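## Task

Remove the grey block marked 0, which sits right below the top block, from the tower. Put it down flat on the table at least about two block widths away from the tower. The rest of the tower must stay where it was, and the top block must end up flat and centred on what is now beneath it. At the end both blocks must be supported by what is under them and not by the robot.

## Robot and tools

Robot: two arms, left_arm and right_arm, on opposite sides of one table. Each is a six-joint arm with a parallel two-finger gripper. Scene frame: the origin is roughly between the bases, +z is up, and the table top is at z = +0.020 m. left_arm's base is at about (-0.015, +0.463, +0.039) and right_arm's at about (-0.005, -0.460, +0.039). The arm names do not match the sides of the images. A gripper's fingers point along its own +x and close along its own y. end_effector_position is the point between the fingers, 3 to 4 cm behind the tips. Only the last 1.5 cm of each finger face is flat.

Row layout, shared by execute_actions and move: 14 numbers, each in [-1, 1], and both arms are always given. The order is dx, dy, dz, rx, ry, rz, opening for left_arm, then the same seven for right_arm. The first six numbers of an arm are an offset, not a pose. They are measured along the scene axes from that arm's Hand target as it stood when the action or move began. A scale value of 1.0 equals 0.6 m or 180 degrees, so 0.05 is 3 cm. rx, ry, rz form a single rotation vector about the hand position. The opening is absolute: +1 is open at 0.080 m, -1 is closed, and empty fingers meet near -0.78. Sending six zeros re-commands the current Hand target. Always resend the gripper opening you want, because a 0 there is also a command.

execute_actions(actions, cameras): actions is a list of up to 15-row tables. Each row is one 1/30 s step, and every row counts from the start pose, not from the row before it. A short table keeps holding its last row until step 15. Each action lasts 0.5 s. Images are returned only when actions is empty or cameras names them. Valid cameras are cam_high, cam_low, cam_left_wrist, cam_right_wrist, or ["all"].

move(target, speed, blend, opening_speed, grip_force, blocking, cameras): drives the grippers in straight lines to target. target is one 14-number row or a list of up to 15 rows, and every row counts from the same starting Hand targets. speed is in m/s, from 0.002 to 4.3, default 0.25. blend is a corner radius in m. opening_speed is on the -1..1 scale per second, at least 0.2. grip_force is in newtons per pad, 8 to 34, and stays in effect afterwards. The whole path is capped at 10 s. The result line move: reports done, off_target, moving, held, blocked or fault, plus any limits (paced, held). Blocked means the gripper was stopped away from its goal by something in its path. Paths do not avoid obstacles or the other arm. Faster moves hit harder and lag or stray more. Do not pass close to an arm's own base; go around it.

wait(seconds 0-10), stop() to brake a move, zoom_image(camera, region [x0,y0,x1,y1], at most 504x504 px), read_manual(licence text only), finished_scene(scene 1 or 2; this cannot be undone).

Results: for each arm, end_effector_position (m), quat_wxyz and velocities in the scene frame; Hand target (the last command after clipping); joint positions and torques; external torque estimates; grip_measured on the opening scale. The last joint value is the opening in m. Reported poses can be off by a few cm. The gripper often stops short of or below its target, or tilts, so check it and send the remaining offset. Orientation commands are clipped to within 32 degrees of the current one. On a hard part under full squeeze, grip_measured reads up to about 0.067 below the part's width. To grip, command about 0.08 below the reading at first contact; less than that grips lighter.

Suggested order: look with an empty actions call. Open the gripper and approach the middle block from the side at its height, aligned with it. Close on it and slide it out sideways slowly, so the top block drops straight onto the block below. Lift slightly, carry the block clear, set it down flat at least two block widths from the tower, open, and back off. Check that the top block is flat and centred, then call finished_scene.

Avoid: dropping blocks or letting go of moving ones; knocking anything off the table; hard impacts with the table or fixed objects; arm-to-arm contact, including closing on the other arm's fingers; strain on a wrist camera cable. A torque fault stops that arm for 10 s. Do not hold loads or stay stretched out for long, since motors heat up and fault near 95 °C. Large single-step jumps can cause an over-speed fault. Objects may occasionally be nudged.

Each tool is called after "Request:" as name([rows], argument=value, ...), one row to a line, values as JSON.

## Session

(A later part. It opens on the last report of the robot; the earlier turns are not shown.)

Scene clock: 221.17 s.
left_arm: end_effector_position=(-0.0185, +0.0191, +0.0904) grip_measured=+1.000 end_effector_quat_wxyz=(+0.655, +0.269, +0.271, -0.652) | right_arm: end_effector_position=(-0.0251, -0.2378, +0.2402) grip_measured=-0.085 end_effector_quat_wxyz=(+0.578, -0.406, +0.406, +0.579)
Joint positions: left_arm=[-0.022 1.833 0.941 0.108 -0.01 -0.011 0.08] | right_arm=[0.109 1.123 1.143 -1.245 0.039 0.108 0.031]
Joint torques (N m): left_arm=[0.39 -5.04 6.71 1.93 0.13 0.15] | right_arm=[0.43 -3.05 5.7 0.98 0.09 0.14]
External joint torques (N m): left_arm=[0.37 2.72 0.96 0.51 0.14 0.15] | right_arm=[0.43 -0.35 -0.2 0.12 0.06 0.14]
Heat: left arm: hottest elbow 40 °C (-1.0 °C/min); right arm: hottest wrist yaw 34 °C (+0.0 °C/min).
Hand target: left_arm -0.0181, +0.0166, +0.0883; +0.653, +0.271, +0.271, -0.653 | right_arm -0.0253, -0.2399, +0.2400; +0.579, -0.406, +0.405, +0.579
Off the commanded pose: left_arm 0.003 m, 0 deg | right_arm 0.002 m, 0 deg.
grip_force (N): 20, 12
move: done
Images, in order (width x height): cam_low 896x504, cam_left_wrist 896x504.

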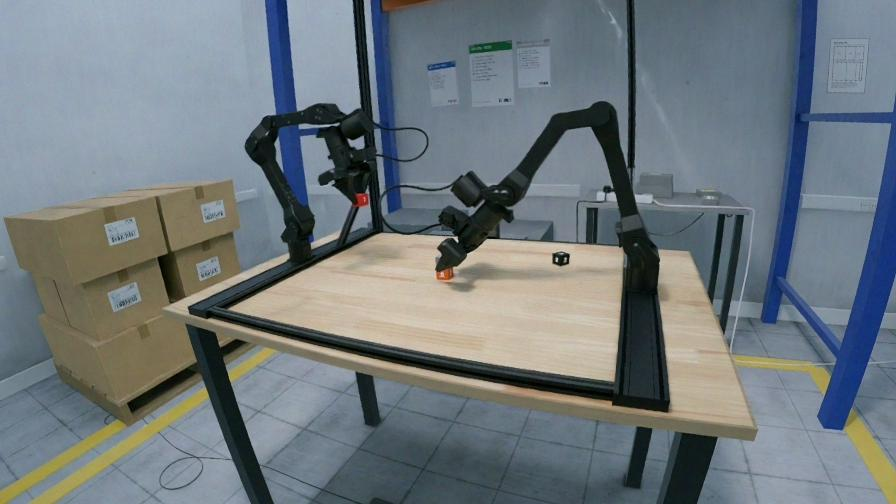

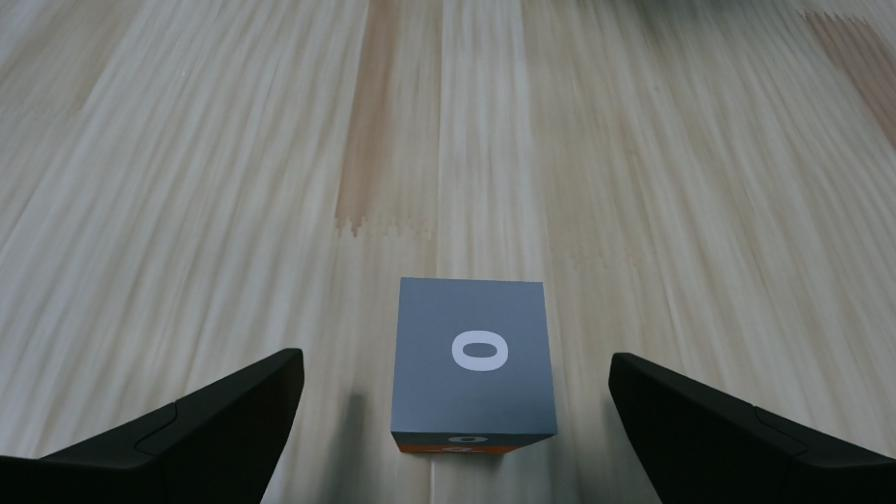

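Request:
move([
  [-0.0025, -0.0067, 0.0058, 0, 0, 0, 0.15, 0, 0, 0, 0, 0, 0, -0.17],
  [-0.0025, -0.0067, 0.0058, 0, 0, 0, -0.17, 0, 0, 0, 0, 0, 0, -0.17],
], speed=0.1, opening_speed=0.7, grip_force=[14, 12], cameras=["all"])

Request:
zoom_image(camera="cam_left_wrist", region=[300, 240, 620, 480])

Request:
zoom_image(camera="cam_low", region=[400, 200, 500, 300])

Scene clock: 247.87 s.
left_arm: end_effector_position=(-0.0186, +0.0143, +0.0945) grip_measured=-0.067 end_effector_quat_wxyz=(+0.655, +0.268, +0.269, -0.653) | right_arm: end_effector_position=(-0.0251, -0.2378, +0.2402) grip_measured=-0.085 end_effector_quat_wxyz=(+0.578, -0.406, +0.406, +0.579)
Joint positions: left_arm=[-0.022 1.838 0.965 0.094 -0.01 -0.011 0.032] | right_arm=[0.109 1.123 1.143 -1.245 0.039 0.108 0.031]
Joint torques (N m): left_arm=[-0.07 -5.13 6.88 1.58 0.03 0.06] | right_arm=[0.19 -2.74 5.87 0.97 0.09 0.16]
External joint torques (N m): left_arm=[-0.03 2.71 1.05 0.14 0.03 0.06] | right_arm=[0.21 -0.09 -0.02 0.1 0.06 0.16]
Motor temperatures (°C): left_arm=[27 40 41 39 31 34] | right_arm=[29 31 32 32 34 31]
Heat: left arm: hottest elbow 41 °C (+1.0 °C/min); right arm: hottest wrist yaw 34 °C (+0.0 °C/min).
Hand target: left_arm -0.0196, +0.0125, +0.0918; +0.653, +0.271, +0.271, -0.653 | right_arm -0.0253, -0.2399, +0.2400; +0.579, -0.406, +0.405, +0.579
Off the commanded pose: left_arm 0.003 m, 0 deg | right_arm 0.002 m, 0 deg.
grip_force (N): 14, 12
move: done

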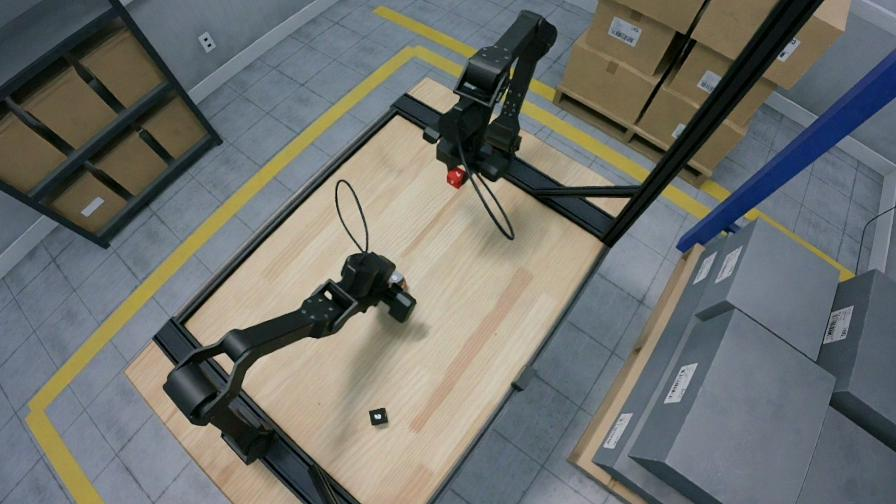

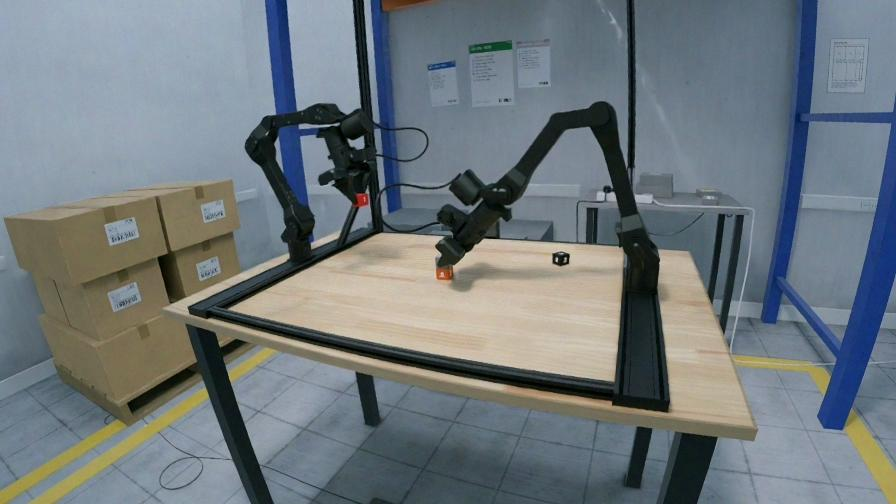

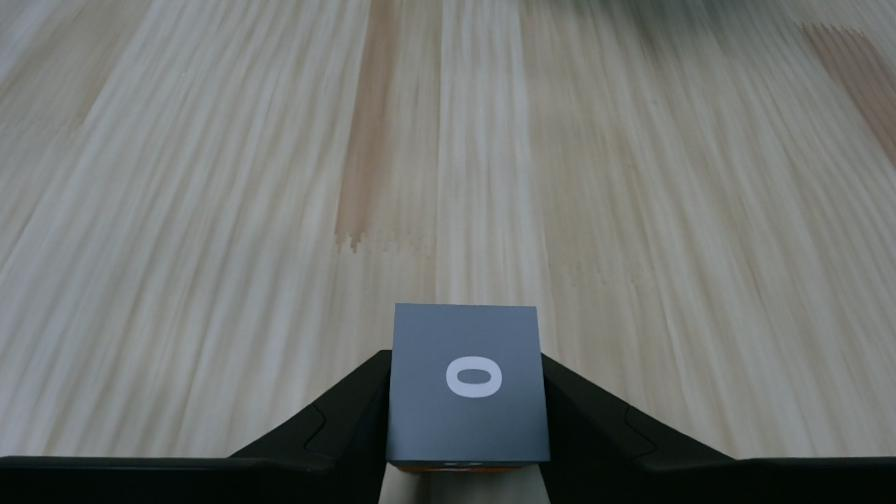

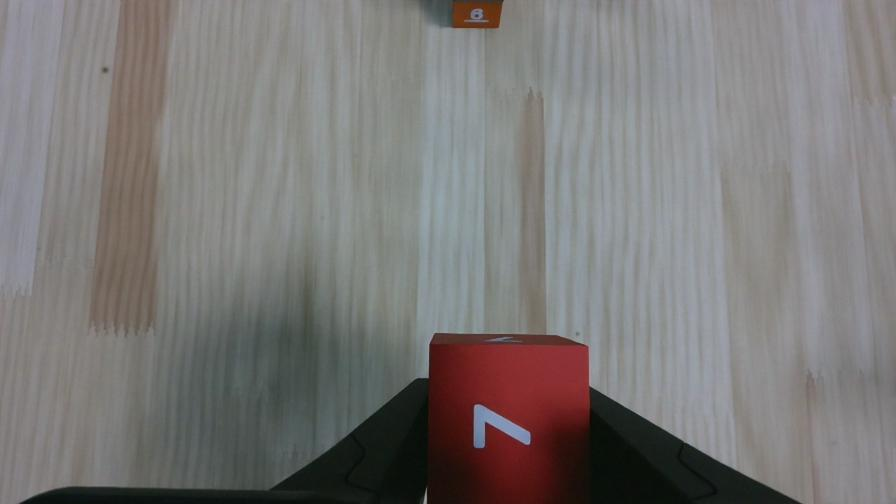

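Scaled by 1.575.

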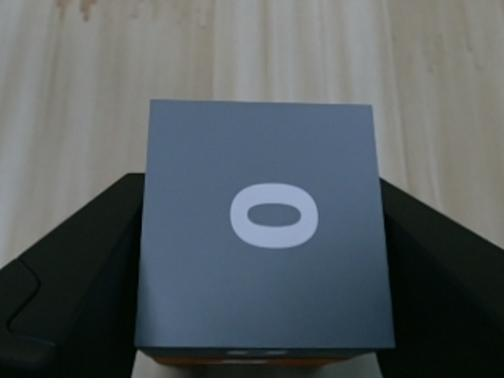

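Scaled by 5.040.

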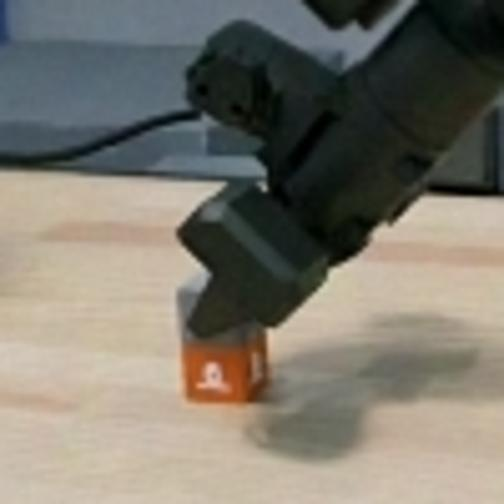

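Request:
move([
  [0, 0, 0.0667, 0, 0, 0, -0.17, 0, 0, 0, 0, 0, 0, -0.17],
  [0, 0.2333, 0.05, 0, 0, 0, -0.17, 0, 0, 0, 0, 0, 0, -0.17],
  [0, 0.2333, -0.04, 0, 0, 0, -0.17, 0, 0, 0, 0, 0, 0, -0.17],
], speed=[0.12, 0.3, 0.15], blend=[0.015, 0.02, 0], cameras=["all"])

Request:
zoom_image(camera="cam_low", region=[400, 200, 560, 320])

Request:
zoom_image(camera="cam_right_wrist", region=[420, 0, 540, 60])

Request:
zoom_image(camera="cam_high", region=[340, 220, 460, 340])

Scene clock: 262.50 s.
left_arm: end_effector_position=(-0.0196, +0.1503, +0.0718) grip_measured=-0.067 end_effector_quat_wxyz=(+0.654, +0.267, +0.267, -0.656) | right_arm: end_effector_position=(-0.0251, -0.2378, +0.2402) grip_measured=-0.085 end_effector_quat_wxyz=(+0.578, -0.406, +0.406, +0.579)
Joint positions: left_arm=[-0.03 1.413 0.385 0.254 -0.01 -0.012 0.032] | right_arm=[0.109 1.123 1.143 -1.245 0.039 0.108 0.031]
Joint torques (N m): left_arm=[-0.16 -2.23 4.71 2 -0.2 -0.1] | right_arm=[0.45 -2.91 5.83 1 0.09 0.17]
External joint torques (N m): left_arm=[-0.18 1.96 -0.72 0.51 -0.19 -0.1] | right_arm=[0.46 -0.24 -0.05 0.14 0.06 0.17]
Heat: left arm: hottest shoulder 41 °C (+9.1 °C/min); right arm: hottest wrist yaw 34 °C (+0.0 °C/min).
Hand target: left_arm -0.0196, +0.1524, +0.0679; +0.653, +0.270, +0.270, -0.653 | right_arm -0.0253, -0.2399, +0.2400; +0.579, -0.406, +0.405, +0.579
Off the commanded pose: left_arm 0.005 m, 1 deg | right_arm 0.002 m, 0 deg.
grip_force (N): 14, 12
move: done

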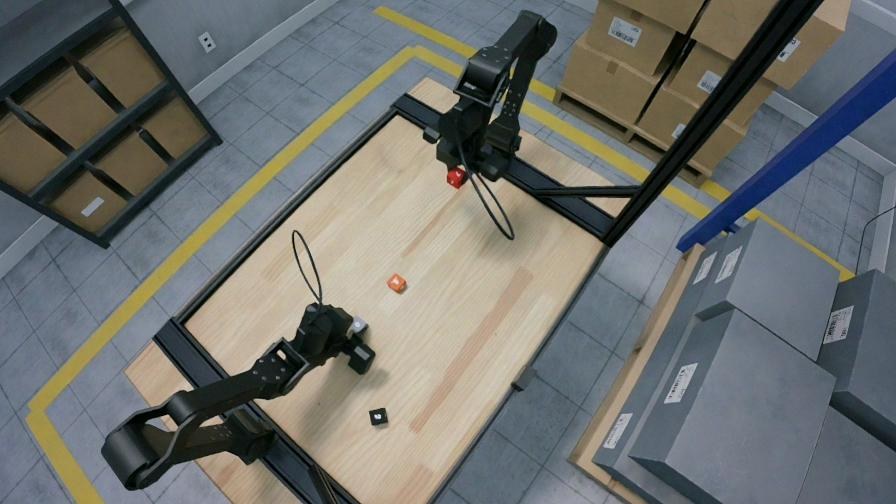

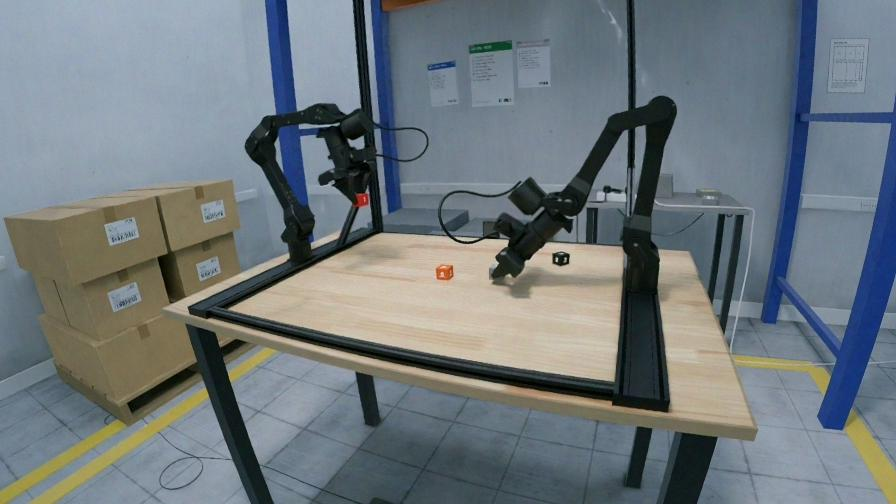

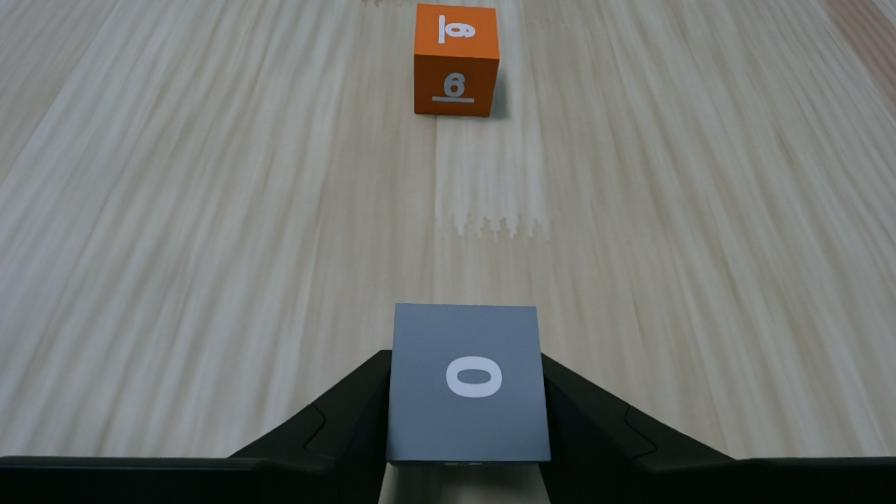

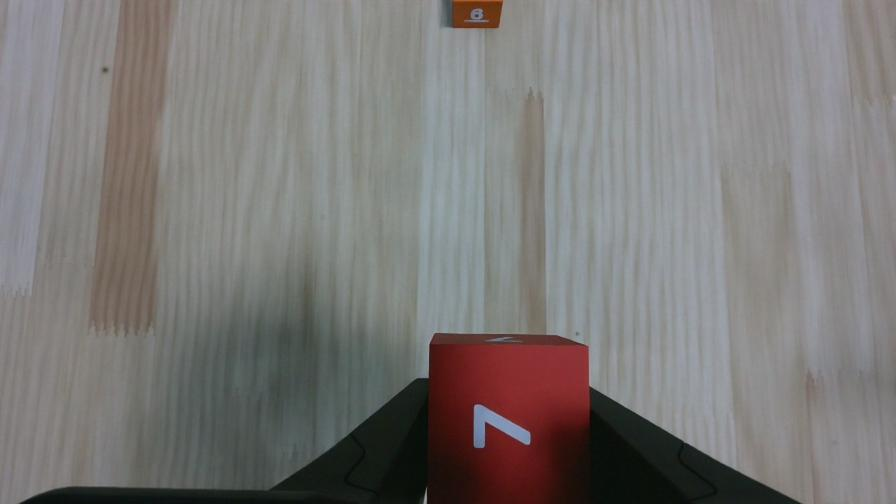

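Scaled by 3.150.

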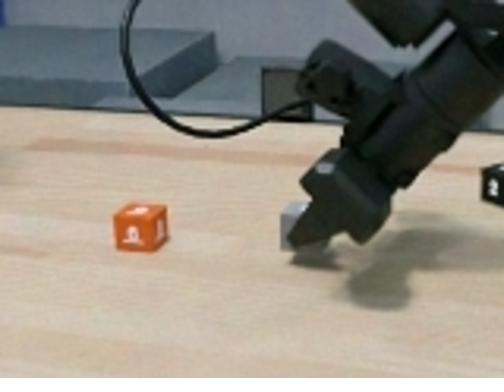

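Scaled by 4.200.

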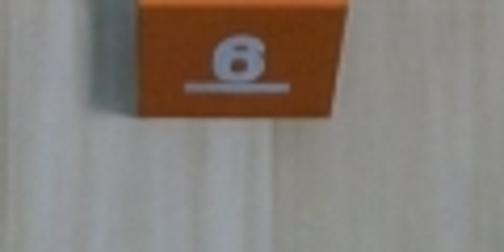

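Scaled by 4.200.

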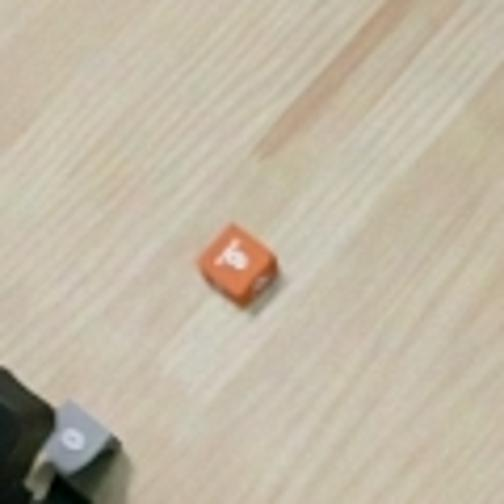

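Request:
move(target=[0, 0, -0.0185, 0, 0, 0, -0.17, 0, 0, 0, 0, 0, 0, -0.17], speed=0.025, cameras=["cam_low", "cam_left_wrist"])

Request:
zoom_image(camera="cam_low", region=[400, 200, 560, 320])

Scene clock: 270.07 s.
left_arm: end_effector_position=(-0.0196, +0.1503, +0.0605) grip_measured=-0.067 end_effector_quat_wxyz=(+0.654, +0.267, +0.267, -0.656) | right_arm: end_effector_position=(-0.0251, -0.2378, +0.2402) grip_measured=-0.085 end_effector_quat_wxyz=(+0.578, -0.406, +0.406, +0.579)
Joint positions: left_arm=[-0.03 1.468 0.363 0.33 -0.01 -0.012 0.032] | right_arm=[0.109 1.123 1.143 -1.245 0.039 0.108 0.031]
Joint torques (N m): left_arm=[-0.13 -2.38 4.49 1.99 -0.21 -0.1] | right_arm=[0.17 -2.74 5.67 0.98 0.1 0.2]
External joint torques (N m): left_arm=[-0.15 1.91 -0.6 0.51 -0.2 -0.11] | right_arm=[0.18 -0.07 -0.21 0.12 0.07 0.2]
Heat: left arm: hottest wrist pitch 41 °C (+3.0 °C/min); right arm: hottest wrist yaw 34 °C (+0.0 °C/min).
Hand target: left_arm -0.0196, +0.1525, +0.0567; +0.653, +0.271, +0.271, -0.653 | right_arm -0.0253, -0.2399, +0.2400; +0.579, -0.406, +0.405, +0.579
Off the commanded pose: left_arm 0.004 m, 1 deg | right_arm 0.002 m, 0 deg.
grip_force (N): 14, 12
move: done
Images, in order (width x height): cam_low 896x504, cam_left_wrist 896x504.

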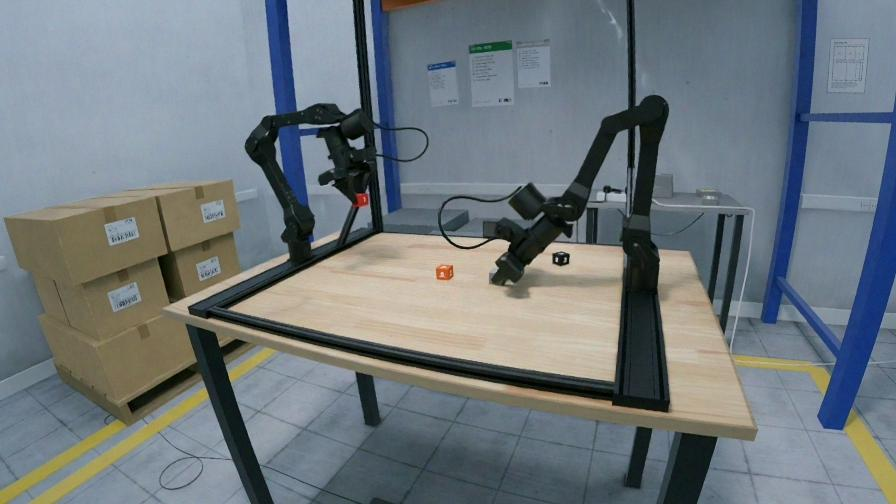

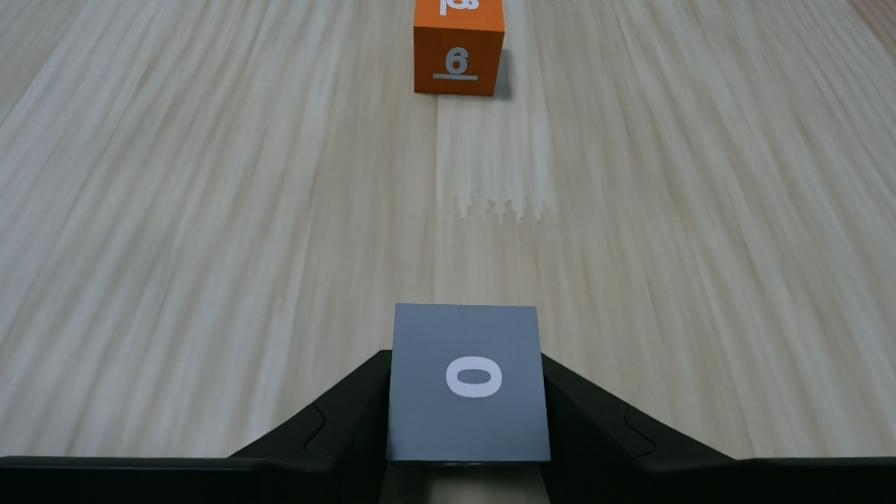

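Scaled by 3.150.

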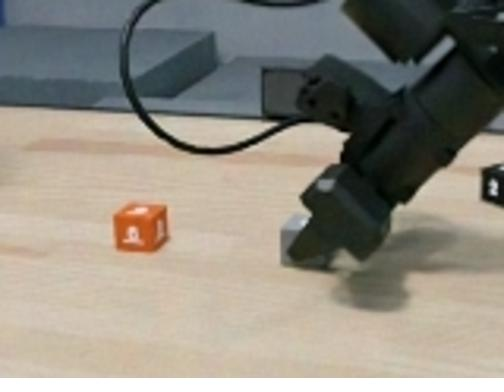

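Request:
move(target=[0, 0, -0.006, 0, 0, 0, -0.17, 0, 0, 0, 0, 0, 0, -0.17], speed=0.02, cameras=[])

Scene clock: 273.60 s.
left_arm: end_effector_position=(-0.0196, +0.1488, +0.0590) grip_measured=-0.067 end_effector_quat_wxyz=(+0.655, +0.264, +0.265, -0.657) | right_arm: end_effector_position=(-0.0251, -0.2378, +0.2402) grip_measured=-0.085 end_effector_quat_wxyz=(+0.578, -0.406, +0.406, +0.579)
Joint positions: left_arm=[-0.03 1.483 0.359 0.357 -0.01 -0.012 0.032] | right_arm=[0.109 1.123 1.143 -1.245 0.039 0.108 0.031]
Joint torques (N m): left_arm=[-0.08 -2.17 4.09 1.83 -0.2 -0.11] | right_arm=[0.19 -2.79 5.66 0.98 0.07 0.17]
External joint torques (N m): left_arm=[-0.1 2.15 -0.94 0.34 -0.19 -0.11] | right_arm=[0.18 -0.09 -0.28 0.09 0.04 0.17]
Heat: left arm: hottest wrist pitch 40 °C (+1.0 °C/min); right arm: hottest wrist yaw 34 °C (+0.0 °C/min).
Hand target: left_arm -0.0196, +0.1524, +0.0533; +0.653, +0.270, +0.270, -0.653 | right_arm -0.0253, -0.2399, +0.2400; +0.579, -0.406, +0.405, +0.579
Off the commanded pose: left_arm 0.007 m, 1 deg | right_arm 0.002 m, 0 deg.
grip_force (N): 14, 12
move: done
No camera images: "cameras" was empty.

Request:
move([
  [0, 0, 0.0067, 0, 0, 0, 0.35, 0, 0, 0, 0, 0, 0, -0.17],
  [0, 0.2793, 0.2445, 0, 0, 0, 0.35, 0.0017, 0.3957, -0.15, 0, 0, 0, -0.17],
], speed=[0.05, 0.3], opening_speed=1.0, cameras=["all"])

Request:
zoom_image(camera="cam_right_wrist", region=[360, 250, 660, 450])

Request:
zoom_image(camera="cam_low", region=[400, 180, 540, 300])

Request:
zoom_image(camera="cam_left_wrist", region=[370, 0, 560, 330])

Scene clock: 295.93 s.
left_arm: end_effector_position=(-0.0201, +0.3197, +0.1958) grip_measured=+0.348 end_effector_quat_wxyz=(+0.650, +0.276, +0.275, -0.652) | right_arm: end_effector_position=(-0.0250, -0.0054, +0.1502) grip_measured=-0.085 end_effector_quat_wxyz=(+0.580, -0.406, +0.406, +0.578)
Joint positions: left_arm=[-0.128 0.337 0.604 -1.07 -0.079 -0.082 0.051] | right_arm=[0.043 2.001 1.653 -0.875 0.019 0.048 0.031]
Joint torques (N m): left_arm=[-0.15 1.06 7.34 1.57 -0.25 -0.06] | right_arm=[-0.36 -6.89 8.02 0.97 -0.07 -0.1]
External joint torques (N m): left_arm=[-0.15 -0.08 1.21 0.15 -0.21 -0.06] | right_arm=[-0.35 2.42 1.9 0.09 -0.09 -0.1]
Heat: left arm: hottest wrist pitch 41 °C (+2.0 °C/min); right arm: hottest wrist yaw 34 °C (+0.0 °C/min).
Hand target: left_arm -0.0196, +0.3200, +0.1999; +0.654, +0.271, +0.270, -0.653 | right_arm -0.0243, -0.0025, +0.1500; +0.579, -0.406, +0.405, +0.579
Off the commanded pose: left_arm 0.004 m, 1 deg | right_arm 0.003 m, 0 deg.
grip_force (N): 14, 12
move: done

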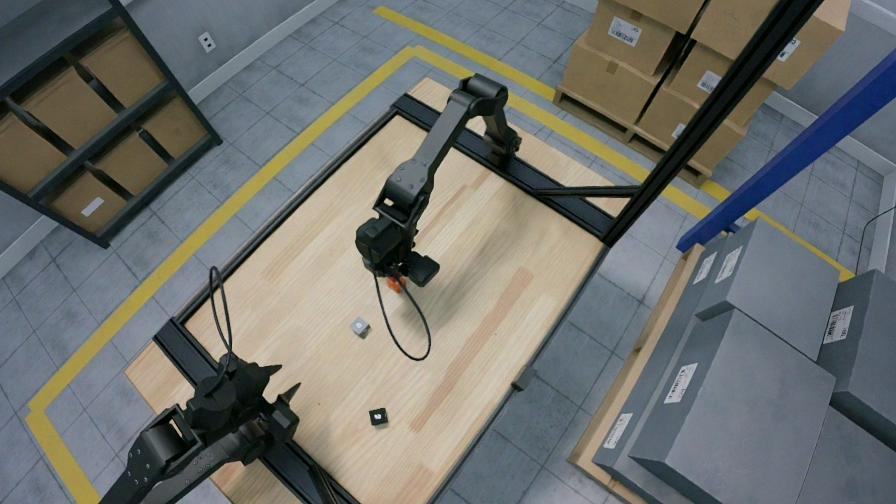

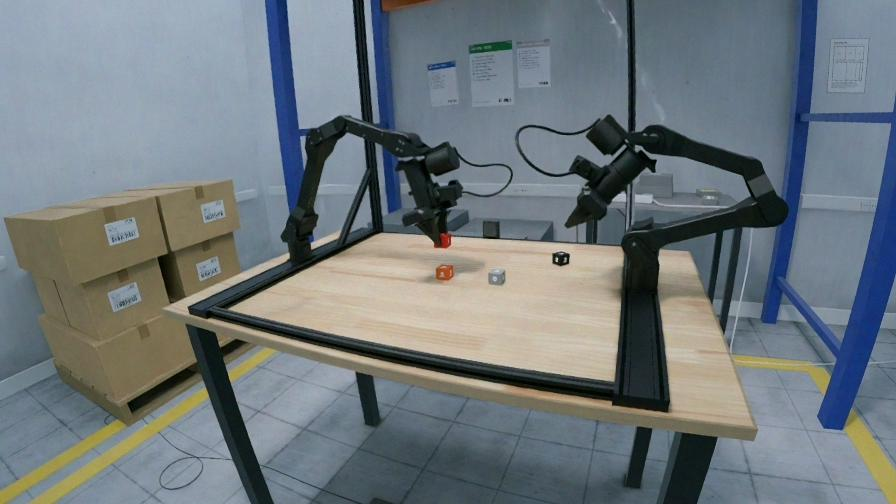

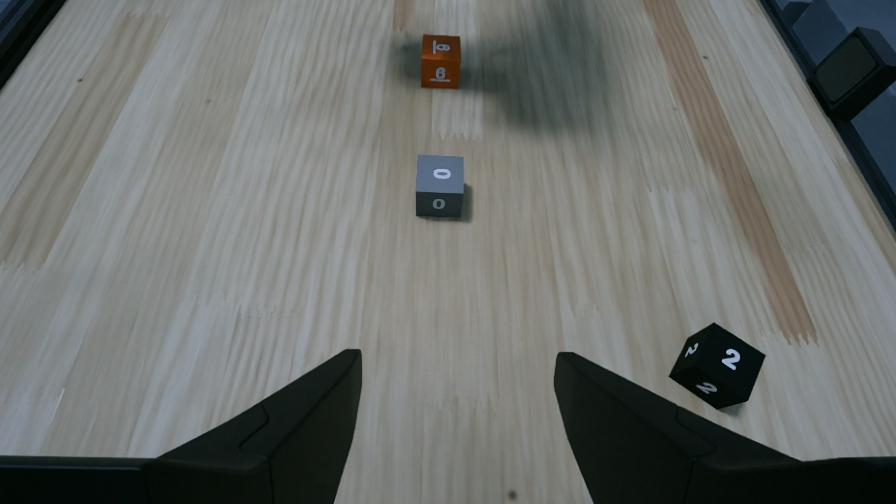

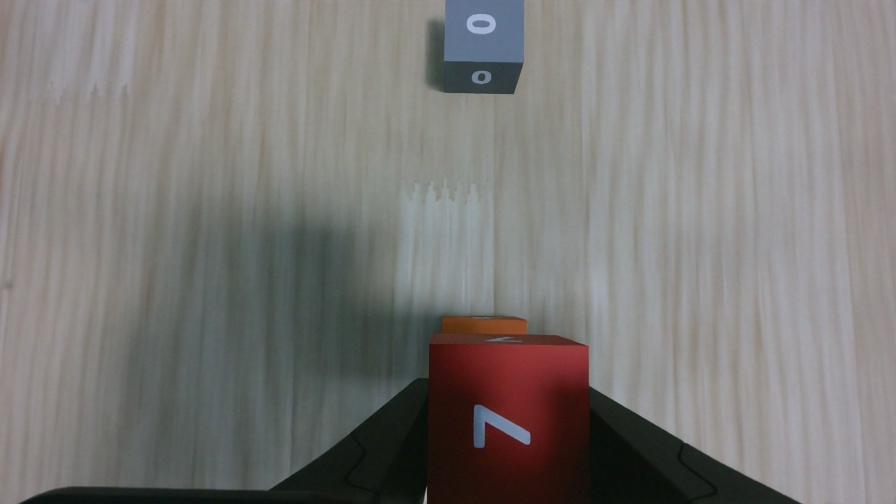

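Scaled by 1.680.

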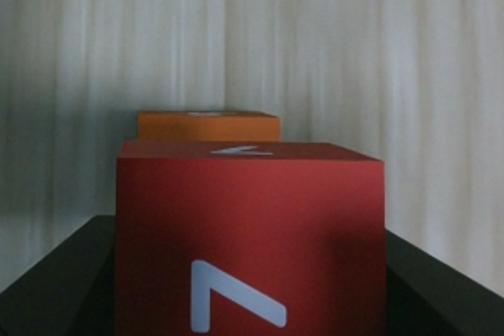

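Scaled by 3.600.

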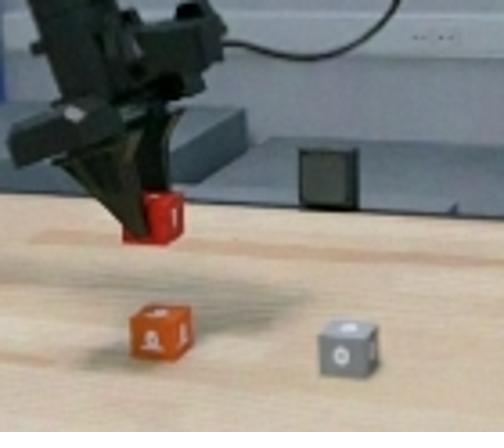

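Scaled by 1.527.

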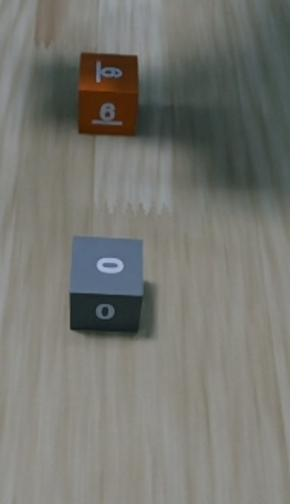

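Request:
move(target=[0, 0, 0, 0, 0, 0, 0.35, 0.003, 0.0007, -0.088, 0, 0, 0, -0.17], speed=0.12, cameras=["all"])

Request:
zoom_image(camera="cam_right_wrist", region=[400, 290, 620, 420])

Request:
zoom_image(camera="cam_low", region=[410, 200, 490, 300])

Request:
zoom_image(camera="cam_left_wrist", region=[400, 0, 490, 110])

Scene clock: 314.90 s.
left_arm: end_effector_position=(-0.0201, +0.3198, +0.1957) grip_measured=+0.348 end_effector_quat_wxyz=(+0.650, +0.276, +0.275, -0.652) | right_arm: end_effector_position=(-0.0235, -0.0014, +0.1015) grip_measured=-0.085 end_effector_quat_wxyz=(+0.581, -0.403, +0.403, +0.580)
Joint positions: left_arm=[-0.129 0.337 0.604 -1.071 -0.079 -0.082 0.051] | right_arm=[0.039 2.047 1.521 -0.688 0.018 0.044 0.031]
Joint torques (N m): left_arm=[-0.1 0.91 7.29 1.54 -0.26 -0.11] | right_arm=[-0.22 -7.26 5.69 1.4 -0.06 -0.09]
External joint torques (N m): left_arm=[-0.09 -0.24 1.19 0.12 -0.22 -0.11] | right_arm=[-0.18 2.08 -0.24 0.5 -0.09 -0.1]
Motor temperatures (°C): left_arm=[27 34 41 40 31 33] | right_arm=[28 34 34 32 34 31]
Heat: left arm: hottest elbow 41 °C (+1.0 °C/min); right arm: hottest shoulder 34 °C (+3.0 °C/min).
Hand target: left_arm -0.0196, +0.3200, +0.1999; +0.653, +0.271, +0.271, -0.653 | right_arm -0.0225, -0.0021, +0.0972; +0.579, -0.405, +0.405, +0.579
Off the commanded pose: left_arm 0.004 m, 1 deg | right_arm 0.004 m, 0 deg.
grip_force (N): 14, 12
move: done

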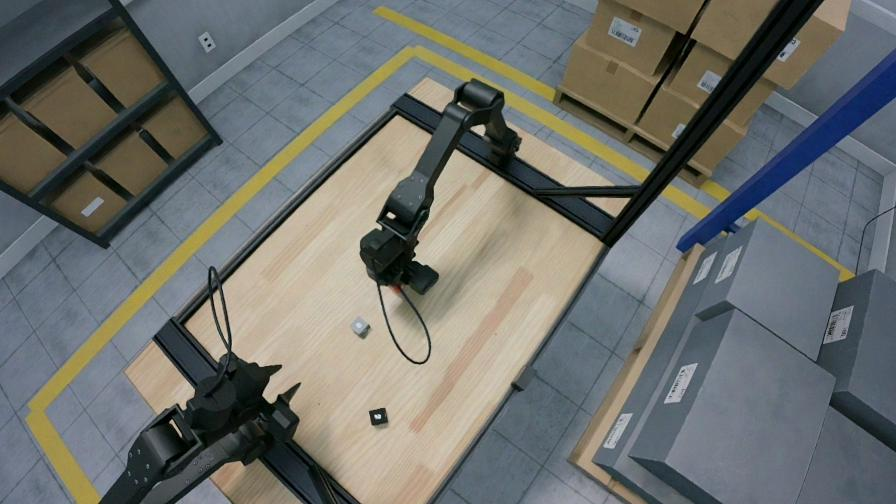

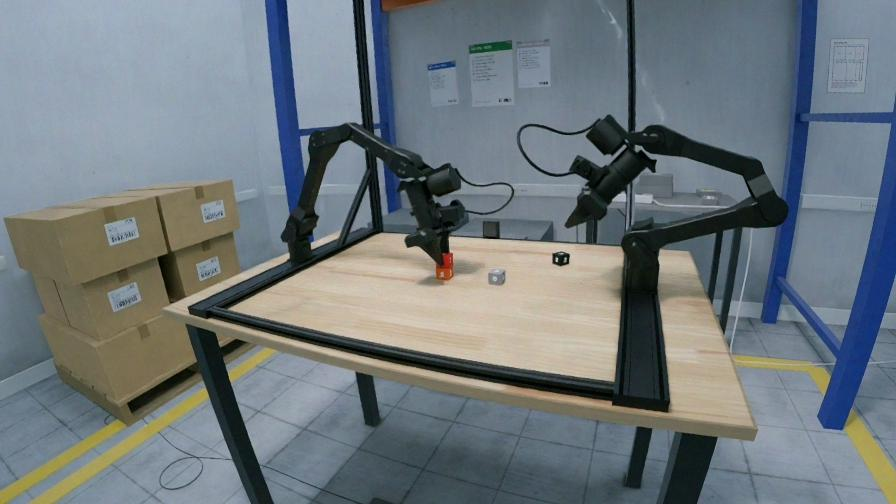

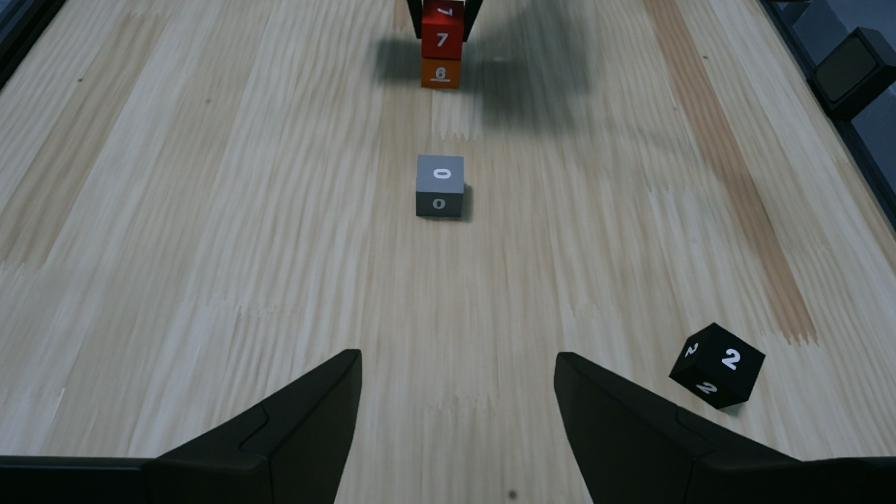

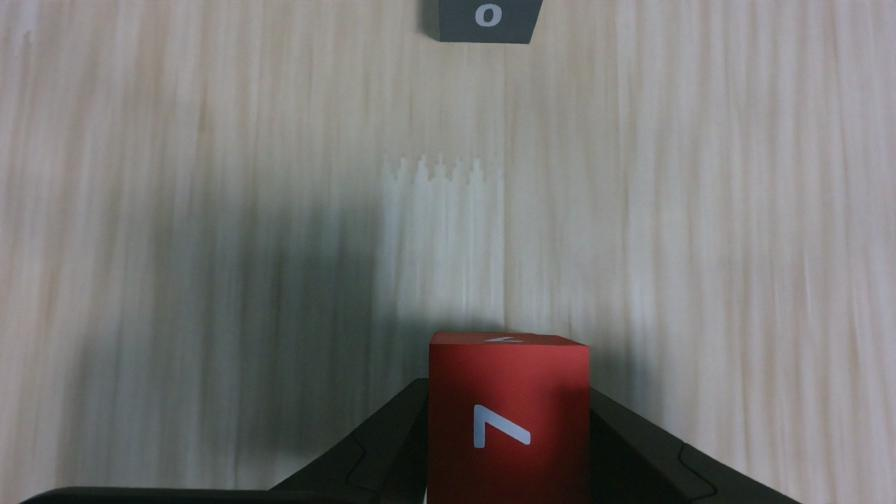

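Scaled by 2.291.

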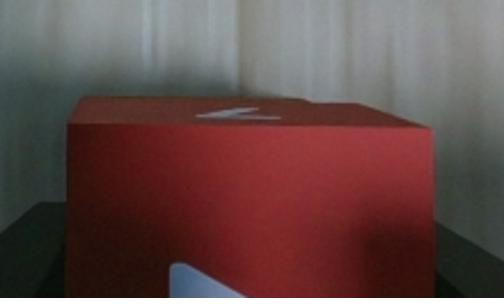

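Scaled by 5.040.

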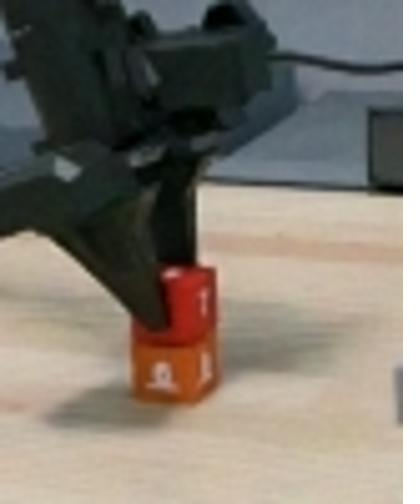

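Scaled by 4.582.

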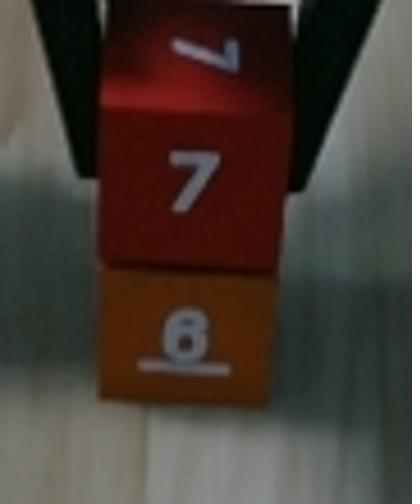

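Request:
move(target=[0, 0, 0, 0, 0, 0, 0.35, 0, -0.0045, -0.0035, 0, 0, 0, -0.17], speed=0.05, cameras=["cam_low", "cam_left_wrist", "cam_right_wrist"])

Request:
zoom_image(camera="cam_low", region=[425, 245, 465, 290])

Request:
zoom_image(camera="cam_left_wrist", region=[405, 0, 480, 100])

Scene clock: 324.50 s.
left_arm: end_effector_position=(-0.0201, +0.3198, +0.1957) grip_measured=+0.348 end_effector_quat_wxyz=(+0.650, +0.276, +0.275, -0.652) | right_arm: end_effector_position=(-0.0235, -0.0030, +0.0976) grip_measured=-0.085 end_effector_quat_wxyz=(+0.581, -0.404, +0.404, +0.580)
Joint positions: left_arm=[-0.129 0.337 0.604 -1.071 -0.079 -0.082 0.051] | right_arm=[0.039 2.047 1.505 -0.675 0.017 0.044 0.031]
Joint torques (N m): left_arm=[-0.17 0.98 7.3 1.56 -0.26 -0.08] | right_arm=[-0.07 -8.03 5.32 1.34 -0.08 -0.1]
External joint torques (N m): left_arm=[-0.18 -0.17 1.18 0.12 -0.2 -0.08] | right_arm=[-0.06 1.22 -0.49 0.48 -0.1 -0.1]
Heat: left arm: hottest elbow 42 °C (+2.0 °C/min); right arm: hottest shoulder 37 °C (+7.1 °C/min).
Hand target: left_arm -0.0196, +0.3200, +0.1999; +0.653, +0.271, +0.271, -0.653 | right_arm -0.0225, -0.0048, +0.0951; +0.579, -0.405, +0.405, +0.579
Off the commanded pose: left_arm 0.004 m, 1 deg | right_arm 0.003 m, 0 deg.
grip_force (N): 14, 12
move: done
Images, in order (width x height): cam_low 896x504, cam_left_wrist 896x504, cam_right_wrist 896x504.

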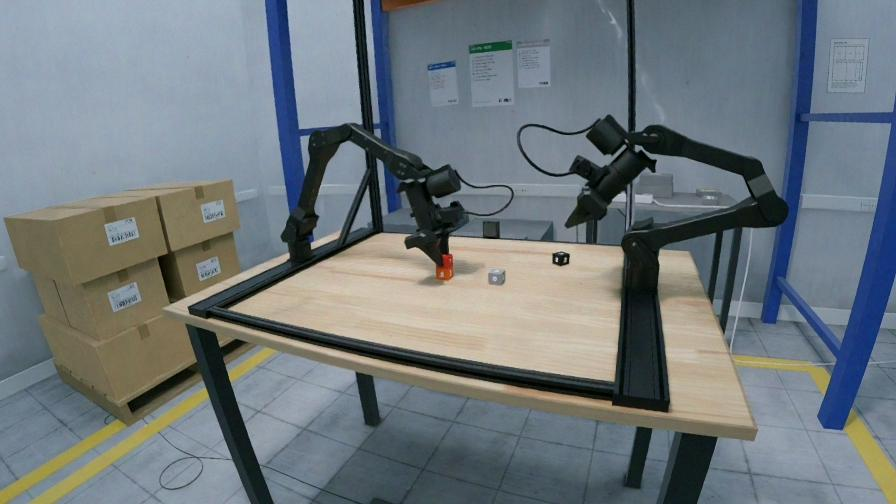

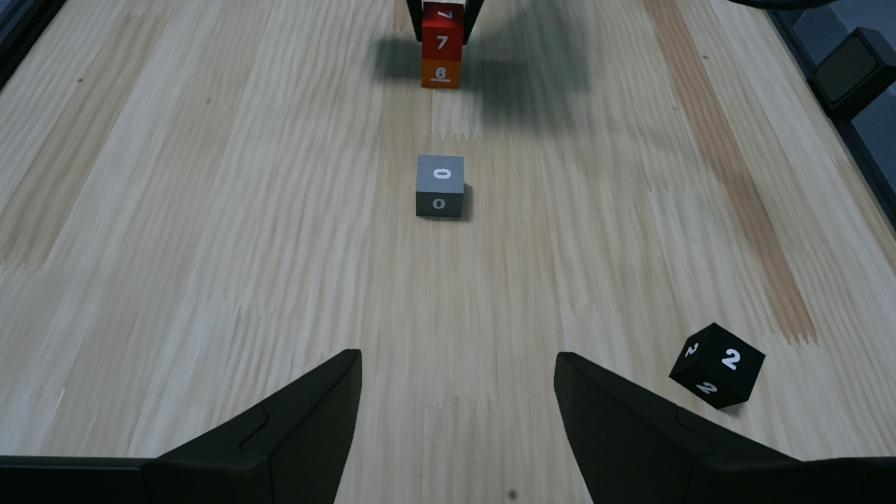

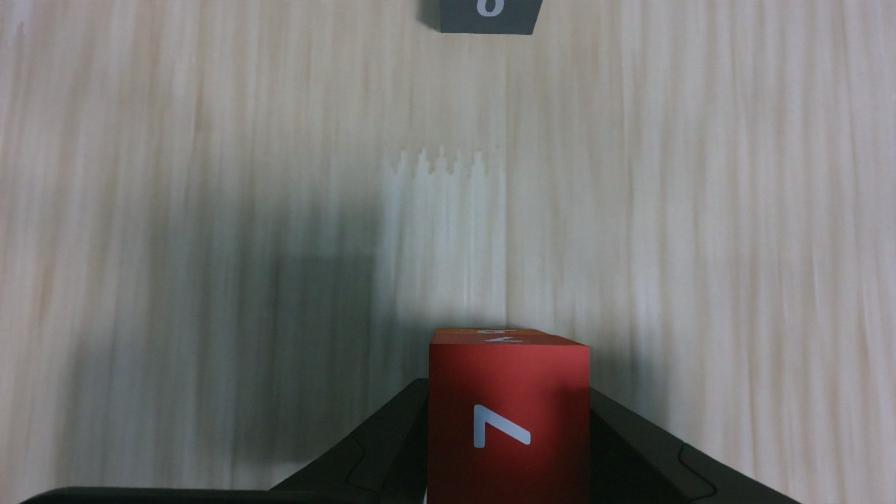

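Scaled by 11.200.

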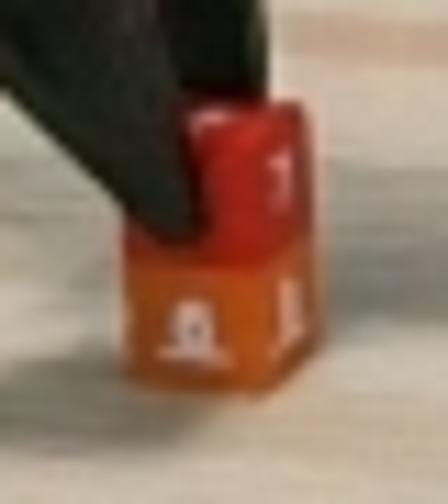

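Scaled by 5.040.

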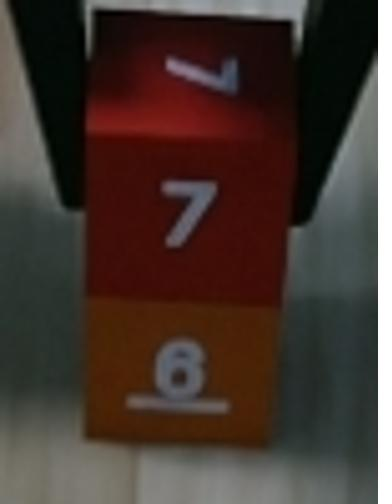

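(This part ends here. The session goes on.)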